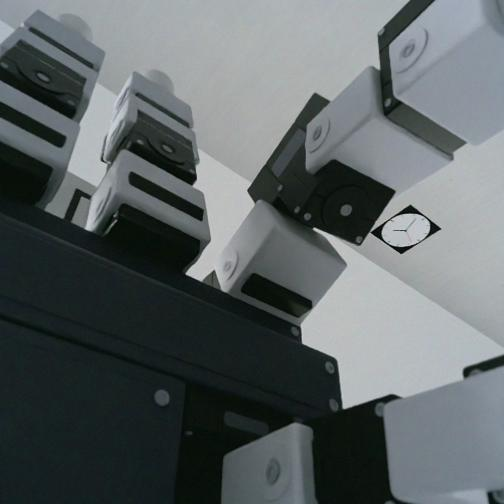

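Request:
move --arm3 '{"joints": {"joint2_rad": 2.342, "joint3_rad": 2.492, "joint4_rad": -1.422}, "min_time_s": 2}' --cameras '["arm2_cam_wrist", "cam_gap_2"]'

Scene clock: 1488.80 s.
Joint torques (N m): arm1=[1.96 -8.47 8.24 -0.43 1.24 0.02] | arm2=[2.84 -23.82 6.6 2.8 -0.16 -0.04] | arm3=[0.21 -21.83 12.85 1.14 1.16 -0.1]
Heat: arm1: hottest joint2_rad 34 °C; arm2: hottest joint2_rad 37 °C; arm3: hottest joint3_rad 35 °C.
move: arm3 done
Joint velocities: within noise
arm1.joint_positions: joint1_rad=-0.013 joint2_rad=+1.165 joint3_rad=+0.999 joint4_rad=-1.409 joint5_rad=+1.510 joint6_rad=-1.541 hand_index_mcp=+0.042 hand_index_abd=-0.103 hand_index_pip=-0.416 hand_index_dip=+0.699 hand_middle_mcp=+0.745 hand_middle_abd=+0.000 hand_middle_pip=+0.576 hand_middle_dip=+0.696 hand_ring_mcp=+0.747 hand_ring_abd=+0.000 hand_ring_pip=+0.576 hand_ring_dip=+0.696 hand_thumb_cmc=-0.572 hand_thumb_axl=+0.677 hand_thumb_mcp=+0.202 hand_thumb_ipl=+0.170 hand_current_limit=+0.400 hand_speed=-0.400
arm1.joint_status: not commanded
arm1.hand_state: goal,goal,goal,goal,goal,goal,goal,goal,goal,goal,goal,goal,goal,goal,goal,goal
arm1.index_mcp_current_ma: -3
arm1.index_abd_current_ma: 0
arm1.index_pip_current_ma: 1
arm1.index_dip_current_ma: 1
arm1.middle_mcp_current_ma: -4
arm1.middle_abd_current_ma: 0
arm1.middle_pip_current_ma: 0
arm1.middle_dip_current_ma: 0
arm1.ring_mcp_current_ma: -3
arm1.ring_abd_current_ma: 0
arm1.ring_pip_current_ma: 0
arm1.ring_dip_current_ma: 0
arm1.thumb_cmc_current_ma: 0
arm1.thumb_axl_current_ma: 0
arm1.thumb_mcp_current_ma: 0
arm1.thumb_ipl_current_ma: 1
arm1.hand_goal_index_mcp: 0.050
arm1.hand_goal_index_abd: -0.106
arm1.hand_goal_index_pip: -0.420
arm1.hand_goal_index_dip: 0.696
arm1.hand_goal_middle_mcp: 0.754
arm1.hand_goal_middle_abd: 0.000
arm1.hand_goal_middle_pip: 0.576
arm1.hand_goal_middle_dip: 0.696
arm1.hand_goal_ring_mcp: 0.754
arm1.hand_goal_ring_abd: 0.000
arm1.hand_goal_ring_pip: 0.576
arm1.hand_goal_ring_dip: 0.696
arm1.hand_goal_thumb_cmc: -0.570
arm1.hand_goal_thumb_axl: 0.678
arm1.hand_goal_thumb_mcp: 0.200
arm1.hand_goal_thumb_ipl: 0.168
arm1.hand: x=-1.4384 y=+0.4468 z=+1.1081 quat_wxyz=(+0.506, -0.526, +0.500, -0.466) (m; scene frame)
arm1.hand_target: x=-1.4427 y=+0.4459 z=+1.1132 quat_wxyz=(+0.513, -0.525, +0.501, -0.459) (m; scene frame)
arm1.hand_status: not commanded
arm2: as last shown
arm3.joint_positions: joint1_rad=+1.462 joint2_rad=+2.317 joint3_rad=+2.440 joint4_rad=-1.433 joint5_rad=+1.563 joint6_rad=-1.851 hand_index_mcp=-0.151 hand_index_abd=-0.105 hand_index_pip=+0.060 hand_index_dip=+0.693 hand_middle_mcp=+0.973 hand_middle_abd=-0.001 hand_middle_pip=+0.575 hand_middle_dip=+0.696 hand_ring_mcp=+0.973 hand_ring_abd=-0.002 hand_ring_pip=+0.575 hand_ring_dip=+0.693 hand_thumb_cmc=-0.572 hand_thumb_axl=+0.677 hand_thumb_mcp=+0.283 hand_thumb_ipl=+0.168 hand_current_limit=+0.400 hand_speed=-0.600
arm3.joint_status: all done
arm3.hand_state: goal,goal,goal,goal,goal,goal,goal,goal,goal,goal,goal,goal,goal,goal,goal,goal
arm3.index_mcp_current_ma: 0
arm3.index_abd_current_ma: 0
arm3.index_pip_current_ma: -1
arm3.index_dip_current_ma: -1
arm3.middle_mcp_current_ma: -3
arm3.middle_abd_current_ma: 0
arm3.middle_pip_current_ma: 0
arm3.middle_dip_current_ma: 0
arm3.ring_mcp_current_ma: -4
arm3.ring_abd_current_ma: 0
arm3.ring_pip_current_ma: 0
arm3.ring_dip_current_ma: -1
arm3.thumb_cmc_current_ma: 0
arm3.thumb_axl_current_ma: 0
arm3.thumb_mcp_current_ma: 0
arm3.thumb_ipl_current_ma: 0
arm3.hand_goal_index_mcp: -0.150
arm3.hand_goal_index_abd: -0.106
arm3.hand_goal_index_pip: 0.062
arm3.hand_goal_index_dip: 0.696
arm3.hand_goal_middle_mcp: 0.980
arm3.hand_goal_middle_abd: 0.000
arm3.hand_goal_middle_pip: 0.576
arm3.hand_goal_middle_dip: 0.696
arm3.hand_goal_ring_mcp: 0.980
arm3.hand_goal_ring_abd: 0.000
arm3.hand_goal_ring_pip: 0.576
arm3.hand_goal_ring_dip: 0.696
arm3.hand_goal_thumb_cmc: -0.570
arm3.hand_goal_thumb_axl: 0.678
arm3.hand_goal_thumb_mcp: 0.282
arm3.hand_goal_thumb_ipl: 0.168
arm3.hand: x=+0.8430 y=+0.1265 z=+1.0772 quat_wxyz=(+0.704, -0.710, +0.004, -0.017) (m; scene frame)
arm3.hand_target: x=+0.8363 y=+0.1374 z=+1.0816 quat_wxyz=(+0.705, -0.709, +0.019, -0.012) (m; scene frame)
arm3.hand_status: not commanded
pictures: arm2_cam_wrist, cam_gap_2
camera_calibration:
arm2_cam_wrist: T_world_to_cam=[[0.0720088, -0.86146, 0.502695, -0.493542], [-0.603998, -0.438745, -0.66535, 1.18844], [0.793726, -0.255715, -0.551913, 0.0424672], [0, 0, 0, 1]] pos_world=[0.719645, 0.107114, 1.06227]

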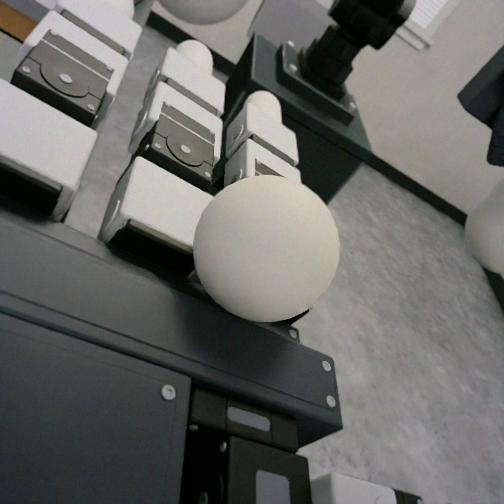

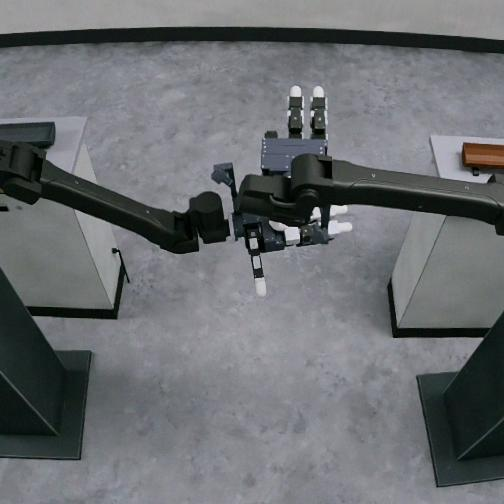

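Request:
zoom_image --camera "arm2_cam_wrist" --region '[140, 0, 504, 364]'

Scaled by 1.385.

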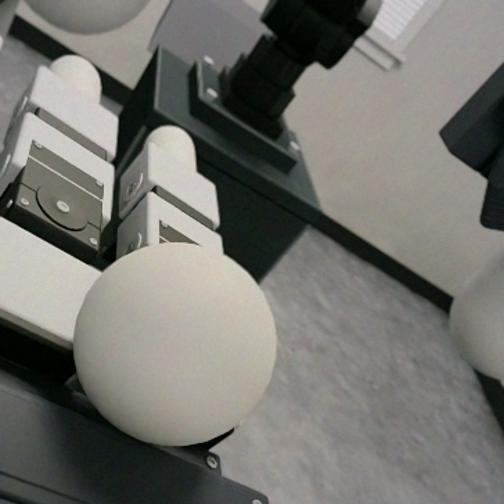

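Request:
move --arm3 '{"joints": {"joint2_rad": 2.33, "joint3_rad": 2.405, "joint4_rad": -1.351}, "min_time_s": 2.5}' --cameras '["arm2_cam_wrist"]'

Scene clock: 1519.80 s.
Joint torques (N m): arm1=[1.96 -8.7 8.25 -0.43 1.25 0.03] | arm2=[3.02 -23.82 6.56 2.85 -0.19 -0.02] | arm3=[0.32 -22.89 8.65 1.09 1.14 -0.1]
Heat: arm1: hottest joint2_rad 34 °C; arm2: hottest joint2_rad 37 °C; arm3: hottest joint3_rad 36 °C.
move: arm3 done
Joint velocities: within noise
arm1, arm2: as last shown
arm3.joint_positions: joint1_rad=+1.462 joint2_rad=+2.317 joint3_rad=+2.408 joint4_rad=-1.363 joint5_rad=+1.563 joint6_rad=-1.851 hand_index_mcp=-0.151 hand_index_abd=-0.105 hand_index_pip=+0.060 hand_index_dip=+0.693 hand_middle_mcp=+0.973 hand_middle_abd=-0.001 hand_middle_pip=+0.575 hand_middle_dip=+0.696 hand_ring_mcp=+0.973 hand_ring_abd=-0.002 hand_ring_pip=+0.575 hand_ring_dip=+0.693 hand_thumb_cmc=-0.572 hand_thumb_axl=+0.677 hand_thumb_mcp=+0.283 hand_thumb_ipl=+0.168 hand_current_limit=+0.400 hand_speed=-0.600
arm3.joint_status: all done
arm3.hand_state: goal,goal,goal,goal,goal,goal,goal,goal,goal,goal,goal,goal,goal,goal,goal,goal
arm3.index_mcp_current_ma: 0
arm3.index_abd_current_ma: 0
arm3.index_pip_current_ma: -1
arm3.index_dip_current_ma: -1
arm3.middle_mcp_current_ma: -3
arm3.middle_abd_current_ma: 0
arm3.middle_pip_current_ma: 0
arm3.middle_dip_current_ma: 0
arm3.ring_mcp_current_ma: -4
arm3.ring_abd_current_ma: 0
arm3.ring_pip_current_ma: 0
arm3.ring_dip_current_ma: -1
arm3.thumb_cmc_current_ma: 0
arm3.thumb_axl_current_ma: 0
arm3.thumb_mcp_current_ma: 0
arm3.thumb_ipl_current_ma: 0
arm3.hand_goal_index_mcp: -0.150
arm3.hand_goal_index_abd: -0.106
arm3.hand_goal_index_pip: 0.062
arm3.hand_goal_index_dip: 0.696
arm3.hand_goal_middle_mcp: 0.980
arm3.hand_goal_middle_abd: 0.000
arm3.hand_goal_middle_pip: 0.576
arm3.hand_goal_middle_dip: 0.696
arm3.hand_goal_ring_mcp: 0.980
arm3.hand_goal_ring_abd: 0.000
arm3.hand_goal_ring_pip: 0.576
arm3.hand_goal_ring_dip: 0.696
arm3.hand_goal_thumb_cmc: -0.570
arm3.hand_goal_thumb_axl: 0.678
arm3.hand_goal_thumb_mcp: 0.282
arm3.hand_goal_thumb_ipl: 0.168
arm3.hand: x=+0.8356 y=+0.1267 z=+1.0669 quat_wxyz=(+0.704, -0.710, +0.017, -0.003) (m; scene frame)
arm3.hand_target: x=+0.8363 y=+0.1374 z=+1.0565 quat_wxyz=(+0.705, -0.709, +0.018, -0.013) (m; scene frame)
arm3.hand_status: not commanded
pictures: arm2_cam_wrist
camera_calibration:
arm2_cam_wrist: T_world_to_cam=[[0.0720088, -0.86146, 0.502695, -0.493542], [-0.603998, -0.438745, -0.66535, 1.18844], [0.793726, -0.255715, -0.551913, 0.0424672], [0, 0, 0, 1]] pos_world=[0.719645, 0.107114, 1.06227]

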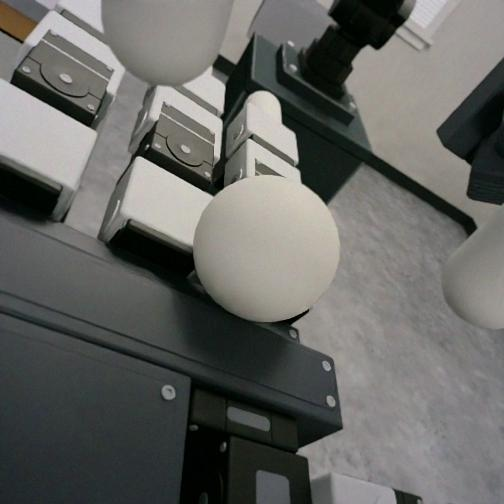

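Request:
move --arm3 '{"joints": {"joint3_rad": 2.368, "joint4_rad": -1.35}, "min_time_s": 2}' --cameras '["arm2_cam_wrist"]'

Scene clock: 1524.87 s.
Joint torques (N m): arm1=[1.96 -8.64 8.27 -0.42 1.24 0.02] | arm2=[2.9 -24 6.57 2.82 -0.16 -0.05] | arm3=[0.38 -22.89 8.62 1.24 1.14 -0.11]
Heat: arm1: hottest joint2_rad 34 °C; arm2: hottest joint2_rad 37 °C; arm3: hottest joint3_rad 35 °C.
move: arm3 done
Joint velocities: within noise
arm1, arm2: as last shown
arm3.joint_positions: joint1_rad=+1.462 joint2_rad=+2.317 joint3_rad=+2.371 joint4_rad=-1.362 joint5_rad=+1.563 joint6_rad=-1.851 hand_index_mcp=-0.151 hand_index_abd=-0.105 hand_index_pip=+0.060 hand_index_dip=+0.693 hand_middle_mcp=+0.973 hand_middle_abd=-0.001 hand_middle_pip=+0.575 hand_middle_dip=+0.696 hand_ring_mcp=+0.973 hand_ring_abd=-0.002 hand_ring_pip=+0.575 hand_ring_dip=+0.693 hand_thumb_cmc=-0.572 hand_thumb_axl=+0.677 hand_thumb_mcp=+0.283 hand_thumb_ipl=+0.168 hand_current_limit=+0.400 hand_speed=-0.600
arm3.joint_status: all done
arm3.hand_state: goal,goal,goal,goal,goal,goal,goal,goal,goal,goal,goal,goal,goal,goal,goal,goal
arm3.index_mcp_current_ma: 0
arm3.index_abd_current_ma: 0
arm3.index_pip_current_ma: -1
arm3.index_dip_current_ma: -1
arm3.middle_mcp_current_ma: -3
arm3.middle_abd_current_ma: 0
arm3.middle_pip_current_ma: 0
arm3.middle_dip_current_ma: 0
arm3.ring_mcp_current_ma: -4
arm3.ring_abd_current_ma: 0
arm3.ring_pip_current_ma: 0
arm3.ring_dip_current_ma: -1
arm3.thumb_cmc_current_ma: 0
arm3.thumb_axl_current_ma: 0
arm3.thumb_mcp_current_ma: 0
arm3.thumb_ipl_current_ma: 0
arm3.hand_goal_index_mcp: -0.150
arm3.hand_goal_index_abd: -0.106
arm3.hand_goal_index_pip: 0.062
arm3.hand_goal_index_dip: 0.696
arm3.hand_goal_middle_mcp: 0.980
arm3.hand_goal_middle_abd: 0.000
arm3.hand_goal_middle_pip: 0.576
arm3.hand_goal_middle_dip: 0.696
arm3.hand_goal_ring_mcp: 0.980
arm3.hand_goal_ring_abd: 0.000
arm3.hand_goal_ring_pip: 0.576
arm3.hand_goal_ring_dip: 0.696
arm3.hand_goal_thumb_cmc: -0.570
arm3.hand_goal_thumb_axl: 0.678
arm3.hand_goal_thumb_mcp: 0.282
arm3.hand_goal_thumb_ipl: 0.168
arm3.hand: x=+0.8404 y=+0.1266 z=+1.0511 quat_wxyz=(+0.704, -0.710, +0.005, -0.017) (m; scene frame)
arm3.hand_target: x=+0.8412 y=+0.1372 z=+1.0407 quat_wxyz=(+0.705, -0.709, +0.005, -0.026) (m; scene frame)
arm3.hand_status: not commanded
pictures: arm2_cam_wrist
camera_calibration:
arm2_cam_wrist: T_world_to_cam=[[0.0720088, -0.86146, 0.502695, -0.493542], [-0.603998, -0.438745, -0.66535, 1.18844], [0.793726, -0.255715, -0.551913, 0.0424672], [0, 0, 0, 1]] pos_world=[0.719645, 0.107114, 1.06227]

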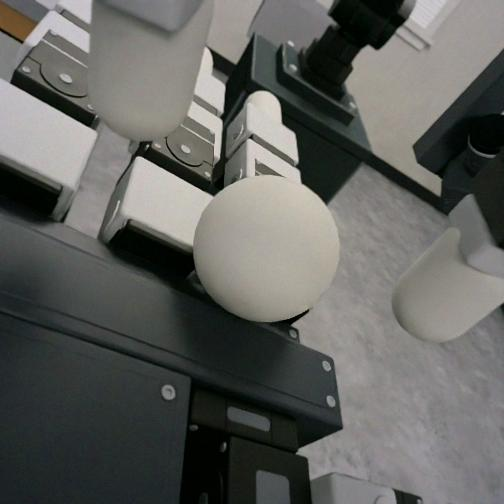

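Request:
zoom_image --camera "arm2_cam_wrist" --region '[60, 0, 312, 252]'

Request:
zoom_image --camera "arm2_cam_wrist" --region '[252, 160, 504, 412]'

Scaled by 2.000.

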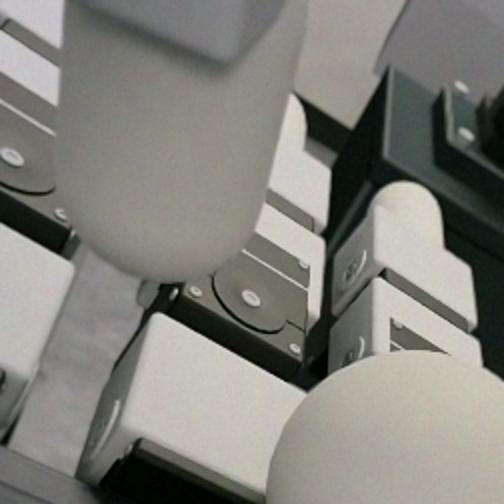

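Scaled by 2.000.

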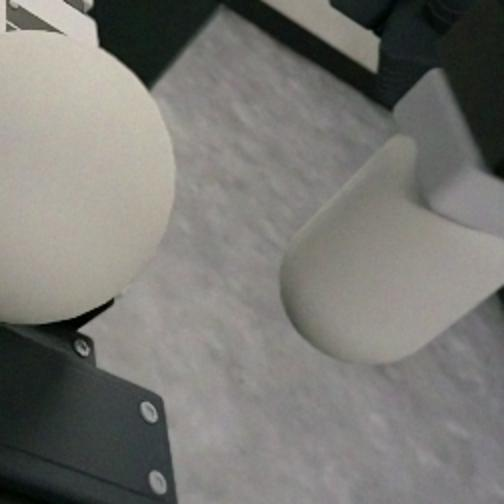

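Request:
move --arm3 '{"joints": {"joint3_rad": 2.328, "joint4_rad": -1.31}, "min_time_s": 2}' --cameras '["arm2_cam_wrist", "cam_gap_2"]'

Scene clock: 1541.93 s.
Joint torques (N m): arm1=[2.02 -8.59 8.24 -0.44 1.24 0.03] | arm2=[3.08 -23.82 6.61 2.81 -0.17 -0.06] | arm3=[0.26 -22.83 8.64 1.03 1.14 -0.1]
Heat: arm1: hottest joint2_rad 34 °C; arm2: hottest joint2_rad 37 °C; arm3: hottest joint3_rad 33 °C.
move: arm3 done
Joint velocities: within noise
arm1, arm2: as last shown
arm3.joint_positions: joint1_rad=+1.462 joint2_rad=+2.317 joint3_rad=+2.331 joint4_rad=-1.322 joint5_rad=+1.563 joint6_rad=-1.851 hand_index_mcp=-0.151 hand_index_abd=-0.105 hand_index_pip=+0.060 hand_index_dip=+0.693 hand_middle_mcp=+0.973 hand_middle_abd=-0.001 hand_middle_pip=+0.575 hand_middle_dip=+0.696 hand_ring_mcp=+0.973 hand_ring_abd=-0.002 hand_ring_pip=+0.575 hand_ring_dip=+0.693 hand_thumb_cmc=-0.572 hand_thumb_axl=+0.677 hand_thumb_mcp=+0.283 hand_thumb_ipl=+0.168 hand_current_limit=+0.400 hand_speed=-0.600
arm3.joint_status: all done
arm3.hand_state: goal,goal,goal,goal,goal,goal,goal,goal,goal,goal,goal,goal,goal,goal,goal,goal
arm3.index_mcp_current_ma: 0
arm3.index_abd_current_ma: 0
arm3.index_pip_current_ma: -1
arm3.index_dip_current_ma: -1
arm3.middle_mcp_current_ma: -3
arm3.middle_abd_current_ma: 0
arm3.middle_pip_current_ma: 0
arm3.middle_dip_current_ma: 0
arm3.ring_mcp_current_ma: -4
arm3.ring_abd_current_ma: 0
arm3.ring_pip_current_ma: 0
arm3.ring_dip_current_ma: -1
arm3.thumb_cmc_current_ma: 0
arm3.thumb_axl_current_ma: 0
arm3.thumb_mcp_current_ma: 0
arm3.thumb_ipl_current_ma: 0
arm3.hand_goal_index_mcp: -0.150
arm3.hand_goal_index_abd: -0.106
arm3.hand_goal_index_pip: 0.062
arm3.hand_goal_index_dip: 0.696
arm3.hand_goal_middle_mcp: 0.980
arm3.hand_goal_middle_abd: 0.000
arm3.hand_goal_middle_pip: 0.576
arm3.hand_goal_middle_dip: 0.696
arm3.hand_goal_ring_mcp: 0.980
arm3.hand_goal_ring_abd: 0.000
arm3.hand_goal_ring_pip: 0.576
arm3.hand_goal_ring_dip: 0.696
arm3.hand_goal_thumb_cmc: -0.570
arm3.hand_goal_thumb_axl: 0.678
arm3.hand_goal_thumb_mcp: 0.282
arm3.hand_goal_thumb_ipl: 0.168
arm3.hand: x=+0.8396 y=+0.1266 z=+1.0360 quat_wxyz=(+0.704, -0.710, +0.005, -0.016) (m; scene frame)
arm3.hand_target: x=+0.8409 y=+0.1372 z=+1.0256 quat_wxyz=(+0.705, -0.709, +0.005, -0.026) (m; scene frame)
arm3.hand_status: not commanded
pictures: arm2_cam_wrist, cam_gap_2
camera_calibration:
arm2_cam_wrist: T_world_to_cam=[[0.0720088, -0.86146, 0.502695, -0.493542], [-0.603998, -0.438745, -0.66535, 1.18844], [0.793726, -0.255715, -0.551913, 0.0424672], [0, 0, 0, 1]] pos_world=[0.719645, 0.107114, 1.06227]

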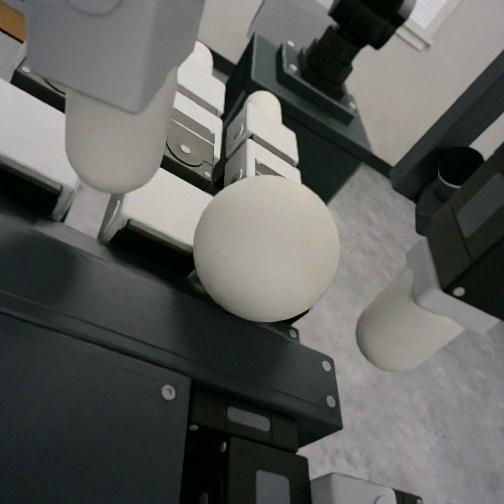

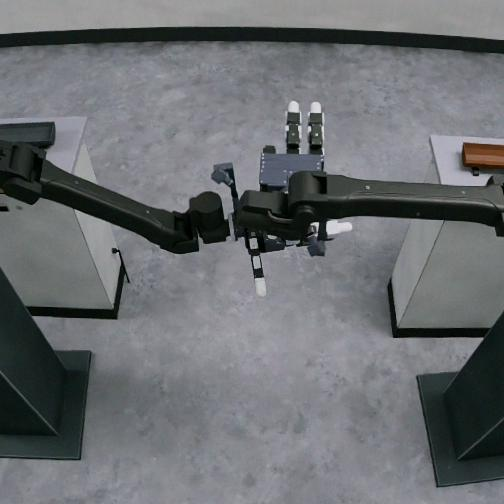

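Request:
move --arm3 '{"joints": {"hand_index_mcp": -0.23, "hand_thumb_mcp": 0.19, "hand_speed": -0.9}}' --cameras '["arm2_cam_wrist"]'

Scene clock: 1546.20 s.
Joint torques (N m): arm1=[2.02 -8.59 8.27 -0.43 1.25 0.04] | arm2=[2.96 -23.94 6.61 2.84 -0.14 -0.07] | arm3=[0.38 -22.95 8.62 1.2 1.15 -0.11]
Heat: arm1: hottest joint2_rad 34 °C; arm2: hottest joint2_rad 37 °C; arm3: hottest joint3_rad 33 °C.
move: arm3 done
Joint velocities: within noise
arm1, arm2: as last shown
arm2.index_mcp_current_ma: 42
arm2.hand_target: x=+0.8458 y=+0.0750 z=+1.0904 quat_wxyz=(+0.463, +0.446, +0.461, +0.611) (m; scene frame)
arm3.joint_positions: joint1_rad=+1.462 joint2_rad=+2.317 joint3_rad=+2.331 joint4_rad=-1.322 joint5_rad=+1.563 joint6_rad=-1.851 hand_index_mcp=-0.230 hand_index_abd=-0.105 hand_index_pip=+0.060 hand_index_dip=+0.693 hand_middle_mcp=+0.973 hand_middle_abd=-0.001 hand_middle_pip=+0.575 hand_middle_dip=+0.696 hand_ring_mcp=+0.973 hand_ring_abd=-0.002 hand_ring_pip=+0.575 hand_ring_dip=+0.693 hand_thumb_cmc=-0.572 hand_thumb_axl=+0.677 hand_thumb_mcp=+0.194 hand_thumb_ipl=+0.168 hand_current_limit=+0.400 hand_speed=-0.900
arm3.joint_status: all done
arm3.hand_state: goal,goal,goal,goal,goal,goal,goal,goal,goal,goal,goal,goal,goal,goal,goal,goal
arm3.index_mcp_current_ma: 0
arm3.index_abd_current_ma: 0
arm3.index_pip_current_ma: -1
arm3.index_dip_current_ma: -1
arm3.middle_mcp_current_ma: -3
arm3.middle_abd_current_ma: 0
arm3.middle_pip_current_ma: 0
arm3.middle_dip_current_ma: 0
arm3.ring_mcp_current_ma: -4
arm3.ring_abd_current_ma: 0
arm3.ring_pip_current_ma: 0
arm3.ring_dip_current_ma: -1
arm3.thumb_cmc_current_ma: 0
arm3.thumb_axl_current_ma: 0
arm3.thumb_mcp_current_ma: 2
arm3.thumb_ipl_current_ma: 0
arm3.hand_goal_index_mcp: -0.230
arm3.hand_goal_index_abd: -0.106
arm3.hand_goal_index_pip: 0.062
arm3.hand_goal_index_dip: 0.696
arm3.hand_goal_middle_mcp: 0.980
arm3.hand_goal_middle_abd: 0.000
arm3.hand_goal_middle_pip: 0.576
arm3.hand_goal_middle_dip: 0.696
arm3.hand_goal_ring_mcp: 0.980
arm3.hand_goal_ring_abd: 0.000
arm3.hand_goal_ring_pip: 0.576
arm3.hand_goal_ring_dip: 0.696
arm3.hand_goal_thumb_cmc: -0.570
arm3.hand_goal_thumb_axl: 0.678
arm3.hand_goal_thumb_mcp: 0.190
arm3.hand_goal_thumb_ipl: 0.168
arm3.hand: x=+0.8396 y=+0.1266 z=+1.0360 quat_wxyz=(+0.704, -0.710, +0.005, -0.016) (m; scene frame)
arm3.hand_target: x=+0.8410 y=+0.1372 z=+1.0256 quat_wxyz=(+0.705, -0.709, +0.005, -0.026) (m; scene frame)
arm3.hand_status: not commanded
pictures: arm2_cam_wrist
camera_calibration:
arm2_cam_wrist: T_world_to_cam=[[0.0720088, -0.86146, 0.502695, -0.493542], [-0.603998, -0.438745, -0.66535, 1.18844], [0.793726, -0.255715, -0.551913, 0.0424672], [0, 0, 0, 1]] pos_world=[0.719645, 0.107114, 1.06227]

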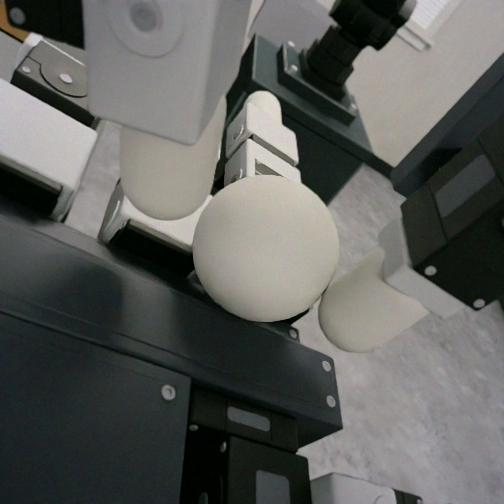

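Request:
move --arm3 '{"joints": {"hand_index_mcp": -0.28, "hand_thumb_mcp": 0.15, "hand_speed": -0.93}}' --cameras '["arm2_cam_wrist"]'

Scene clock: 1549.07 s.
Joint torques (N m): arm1=[2.02 -8.64 8.23 -0.43 1.24 0.03] | arm2=[2.73 -23.88 6.58 2.86 -0.1 -0.05] | arm3=[0.38 -22.77 8.64 1.13 1.14 -0.11]
Heat: arm1: hottest joint2_rad 34 °C; arm2: hottest joint2_rad 37 °C; arm3: hottest joint3_rad 33 °C.
move: arm3 done
Joint velocities: within noise
arm1: as last shown
arm2.joint_positions: joint1_rad=-1.476 joint2_rad=+2.356 joint3_rad=+1.676 joint4_rad=+0.799 joint5_rad=+0.000 joint6_rad=+0.113 hand_index_mcp=+0.759 hand_index_abd=+0.001 hand_index_pip=+0.576 hand_index_dip=+0.694 hand_middle_mcp=+0.758 hand_middle_abd=-0.003 hand_middle_pip=+0.576 hand_middle_dip=+0.694 hand_ring_mcp=+0.759 hand_ring_abd=+0.001 hand_ring_pip=+0.576 hand_ring_dip=+0.693 hand_thumb_cmc=+0.722 hand_thumb_axl=+0.677 hand_thumb_mcp=+0.226 hand_thumb_ipl=+0.168 hand_current_limit=+0.400 hand_speed=-0.850
arm2.joint_status: not commanded
arm2.hand_state: goal,goal,goal,goal,goal,goal,goal,goal,goal,goal,goal,goal,goal,goal,goal,goal
arm2.index_mcp_current_ma: 43
arm2.index_abd_current_ma: 3
arm2.index_pip_current_ma: -1
arm2.index_dip_current_ma: -10
arm2.middle_mcp_current_ma: 37
arm2.middle_abd_current_ma: -11
arm2.middle_pip_current_ma: -1
arm2.middle_dip_current_ma: -10
arm2.ring_mcp_current_ma: 43
arm2.ring_abd_current_ma: 3
arm2.ring_pip_current_ma: -1
arm2.ring_dip_current_ma: -12
arm2.thumb_cmc_current_ma: 35
arm2.thumb_axl_current_ma: -4
arm2.thumb_mcp_current_ma: 0
arm2.thumb_ipl_current_ma: -2
arm2.hand_goal_index_mcp: 0.750
arm2.hand_goal_index_abd: 0.000
arm2.hand_goal_index_pip: 0.576
arm2.hand_goal_index_dip: 0.696
arm2.hand_goal_middle_mcp: 0.750
arm2.hand_goal_middle_abd: 0.000
arm2.hand_goal_middle_pip: 0.576
arm2.hand_goal_middle_dip: 0.696
arm2.hand_goal_ring_mcp: 0.750
arm2.hand_goal_ring_abd: 0.000
arm2.hand_goal_ring_pip: 0.576
arm2.hand_goal_ring_dip: 0.696
arm2.hand_goal_thumb_cmc: 0.714
arm2.hand_goal_thumb_axl: 0.678
arm2.hand_goal_thumb_mcp: 0.226
arm2.hand_goal_thumb_ipl: 0.168
arm2.hand: x=+0.8541 y=+0.0696 z=+1.0415 quat_wxyz=(+0.453, +0.466, +0.481, +0.589) (m; scene frame)
arm2.hand_target: x=+0.8458 y=+0.0748 z=+1.0904 quat_wxyz=(+0.463, +0.446, +0.461, +0.611) (m; scene frame)
arm2.hand_status: not commanded
arm3.joint_positions: joint1_rad=+1.462 joint2_rad=+2.317 joint3_rad=+2.331 joint4_rad=-1.320 joint5_rad=+1.563 joint6_rad=-1.851 hand_index_mcp=-0.280 hand_index_abd=-0.105 hand_index_pip=+0.060 hand_index_dip=+0.693 hand_middle_mcp=+0.973 hand_middle_abd=-0.001 hand_middle_pip=+0.575 hand_middle_dip=+0.696 hand_ring_mcp=+0.973 hand_ring_abd=-0.002 hand_ring_pip=+0.575 hand_ring_dip=+0.693 hand_thumb_cmc=-0.569 hand_thumb_axl=+0.677 hand_thumb_mcp=+0.164 hand_thumb_ipl=+0.170 hand_current_limit=+0.400 hand_speed=-0.930
arm3.joint_status: all done
arm3.hand_state: goal,goal,goal,goal,goal,goal,goal,goal,goal,goal,goal,goal,goal,goal,goal,goal
arm3.index_mcp_current_ma: 0
arm3.index_abd_current_ma: 0
arm3.index_pip_current_ma: 0
arm3.index_dip_current_ma: -1
arm3.middle_mcp_current_ma: -3
arm3.middle_abd_current_ma: 0
arm3.middle_pip_current_ma: 0
arm3.middle_dip_current_ma: 0
arm3.ring_mcp_current_ma: -4
arm3.ring_abd_current_ma: 0
arm3.ring_pip_current_ma: 0
arm3.ring_dip_current_ma: -1
arm3.thumb_cmc_current_ma: 0
arm3.thumb_axl_current_ma: 0
arm3.thumb_mcp_current_ma: 15
arm3.thumb_ipl_current_ma: 1
arm3.hand_goal_index_mcp: -0.280
arm3.hand_goal_index_abd: -0.106
arm3.hand_goal_index_pip: 0.062
arm3.hand_goal_index_dip: 0.696
arm3.hand_goal_middle_mcp: 0.980
arm3.hand_goal_middle_abd: 0.000
arm3.hand_goal_middle_pip: 0.576
arm3.hand_goal_middle_dip: 0.696
arm3.hand_goal_ring_mcp: 0.980
arm3.hand_goal_ring_abd: 0.000
arm3.hand_goal_ring_pip: 0.576
arm3.hand_goal_ring_dip: 0.696
arm3.hand_goal_thumb_cmc: -0.570
arm3.hand_goal_thumb_axl: 0.678
arm3.hand_goal_thumb_mcp: 0.150
arm3.hand_goal_thumb_ipl: 0.168
arm3.hand: x=+0.8394 y=+0.1266 z=+1.0360 quat_wxyz=(+0.704, -0.710, +0.005, -0.016) (m; scene frame)
arm3.hand_target: x=+0.8409 y=+0.1372 z=+1.0256 quat_wxyz=(+0.705, -0.709, +0.005, -0.026) (m; scene frame)
arm3.hand_status: not commanded
pictures: arm2_cam_wrist
camera_calibration:
arm2_cam_wrist: T_world_to_cam=[[0.0755599, -0.861063, 0.502853, -0.494743], [-0.602126, -0.441371, -0.665308, 1.18794], [0.794817, -0.25251, -0.551819, 0.0419305], [0, 0, 0, 1]] pos_world=[0.719344, 0.108905, 1.06227]

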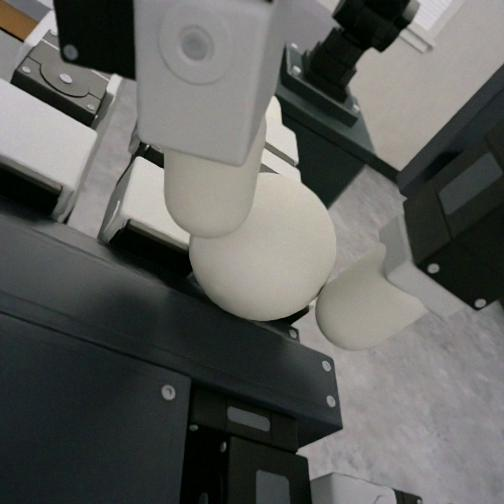

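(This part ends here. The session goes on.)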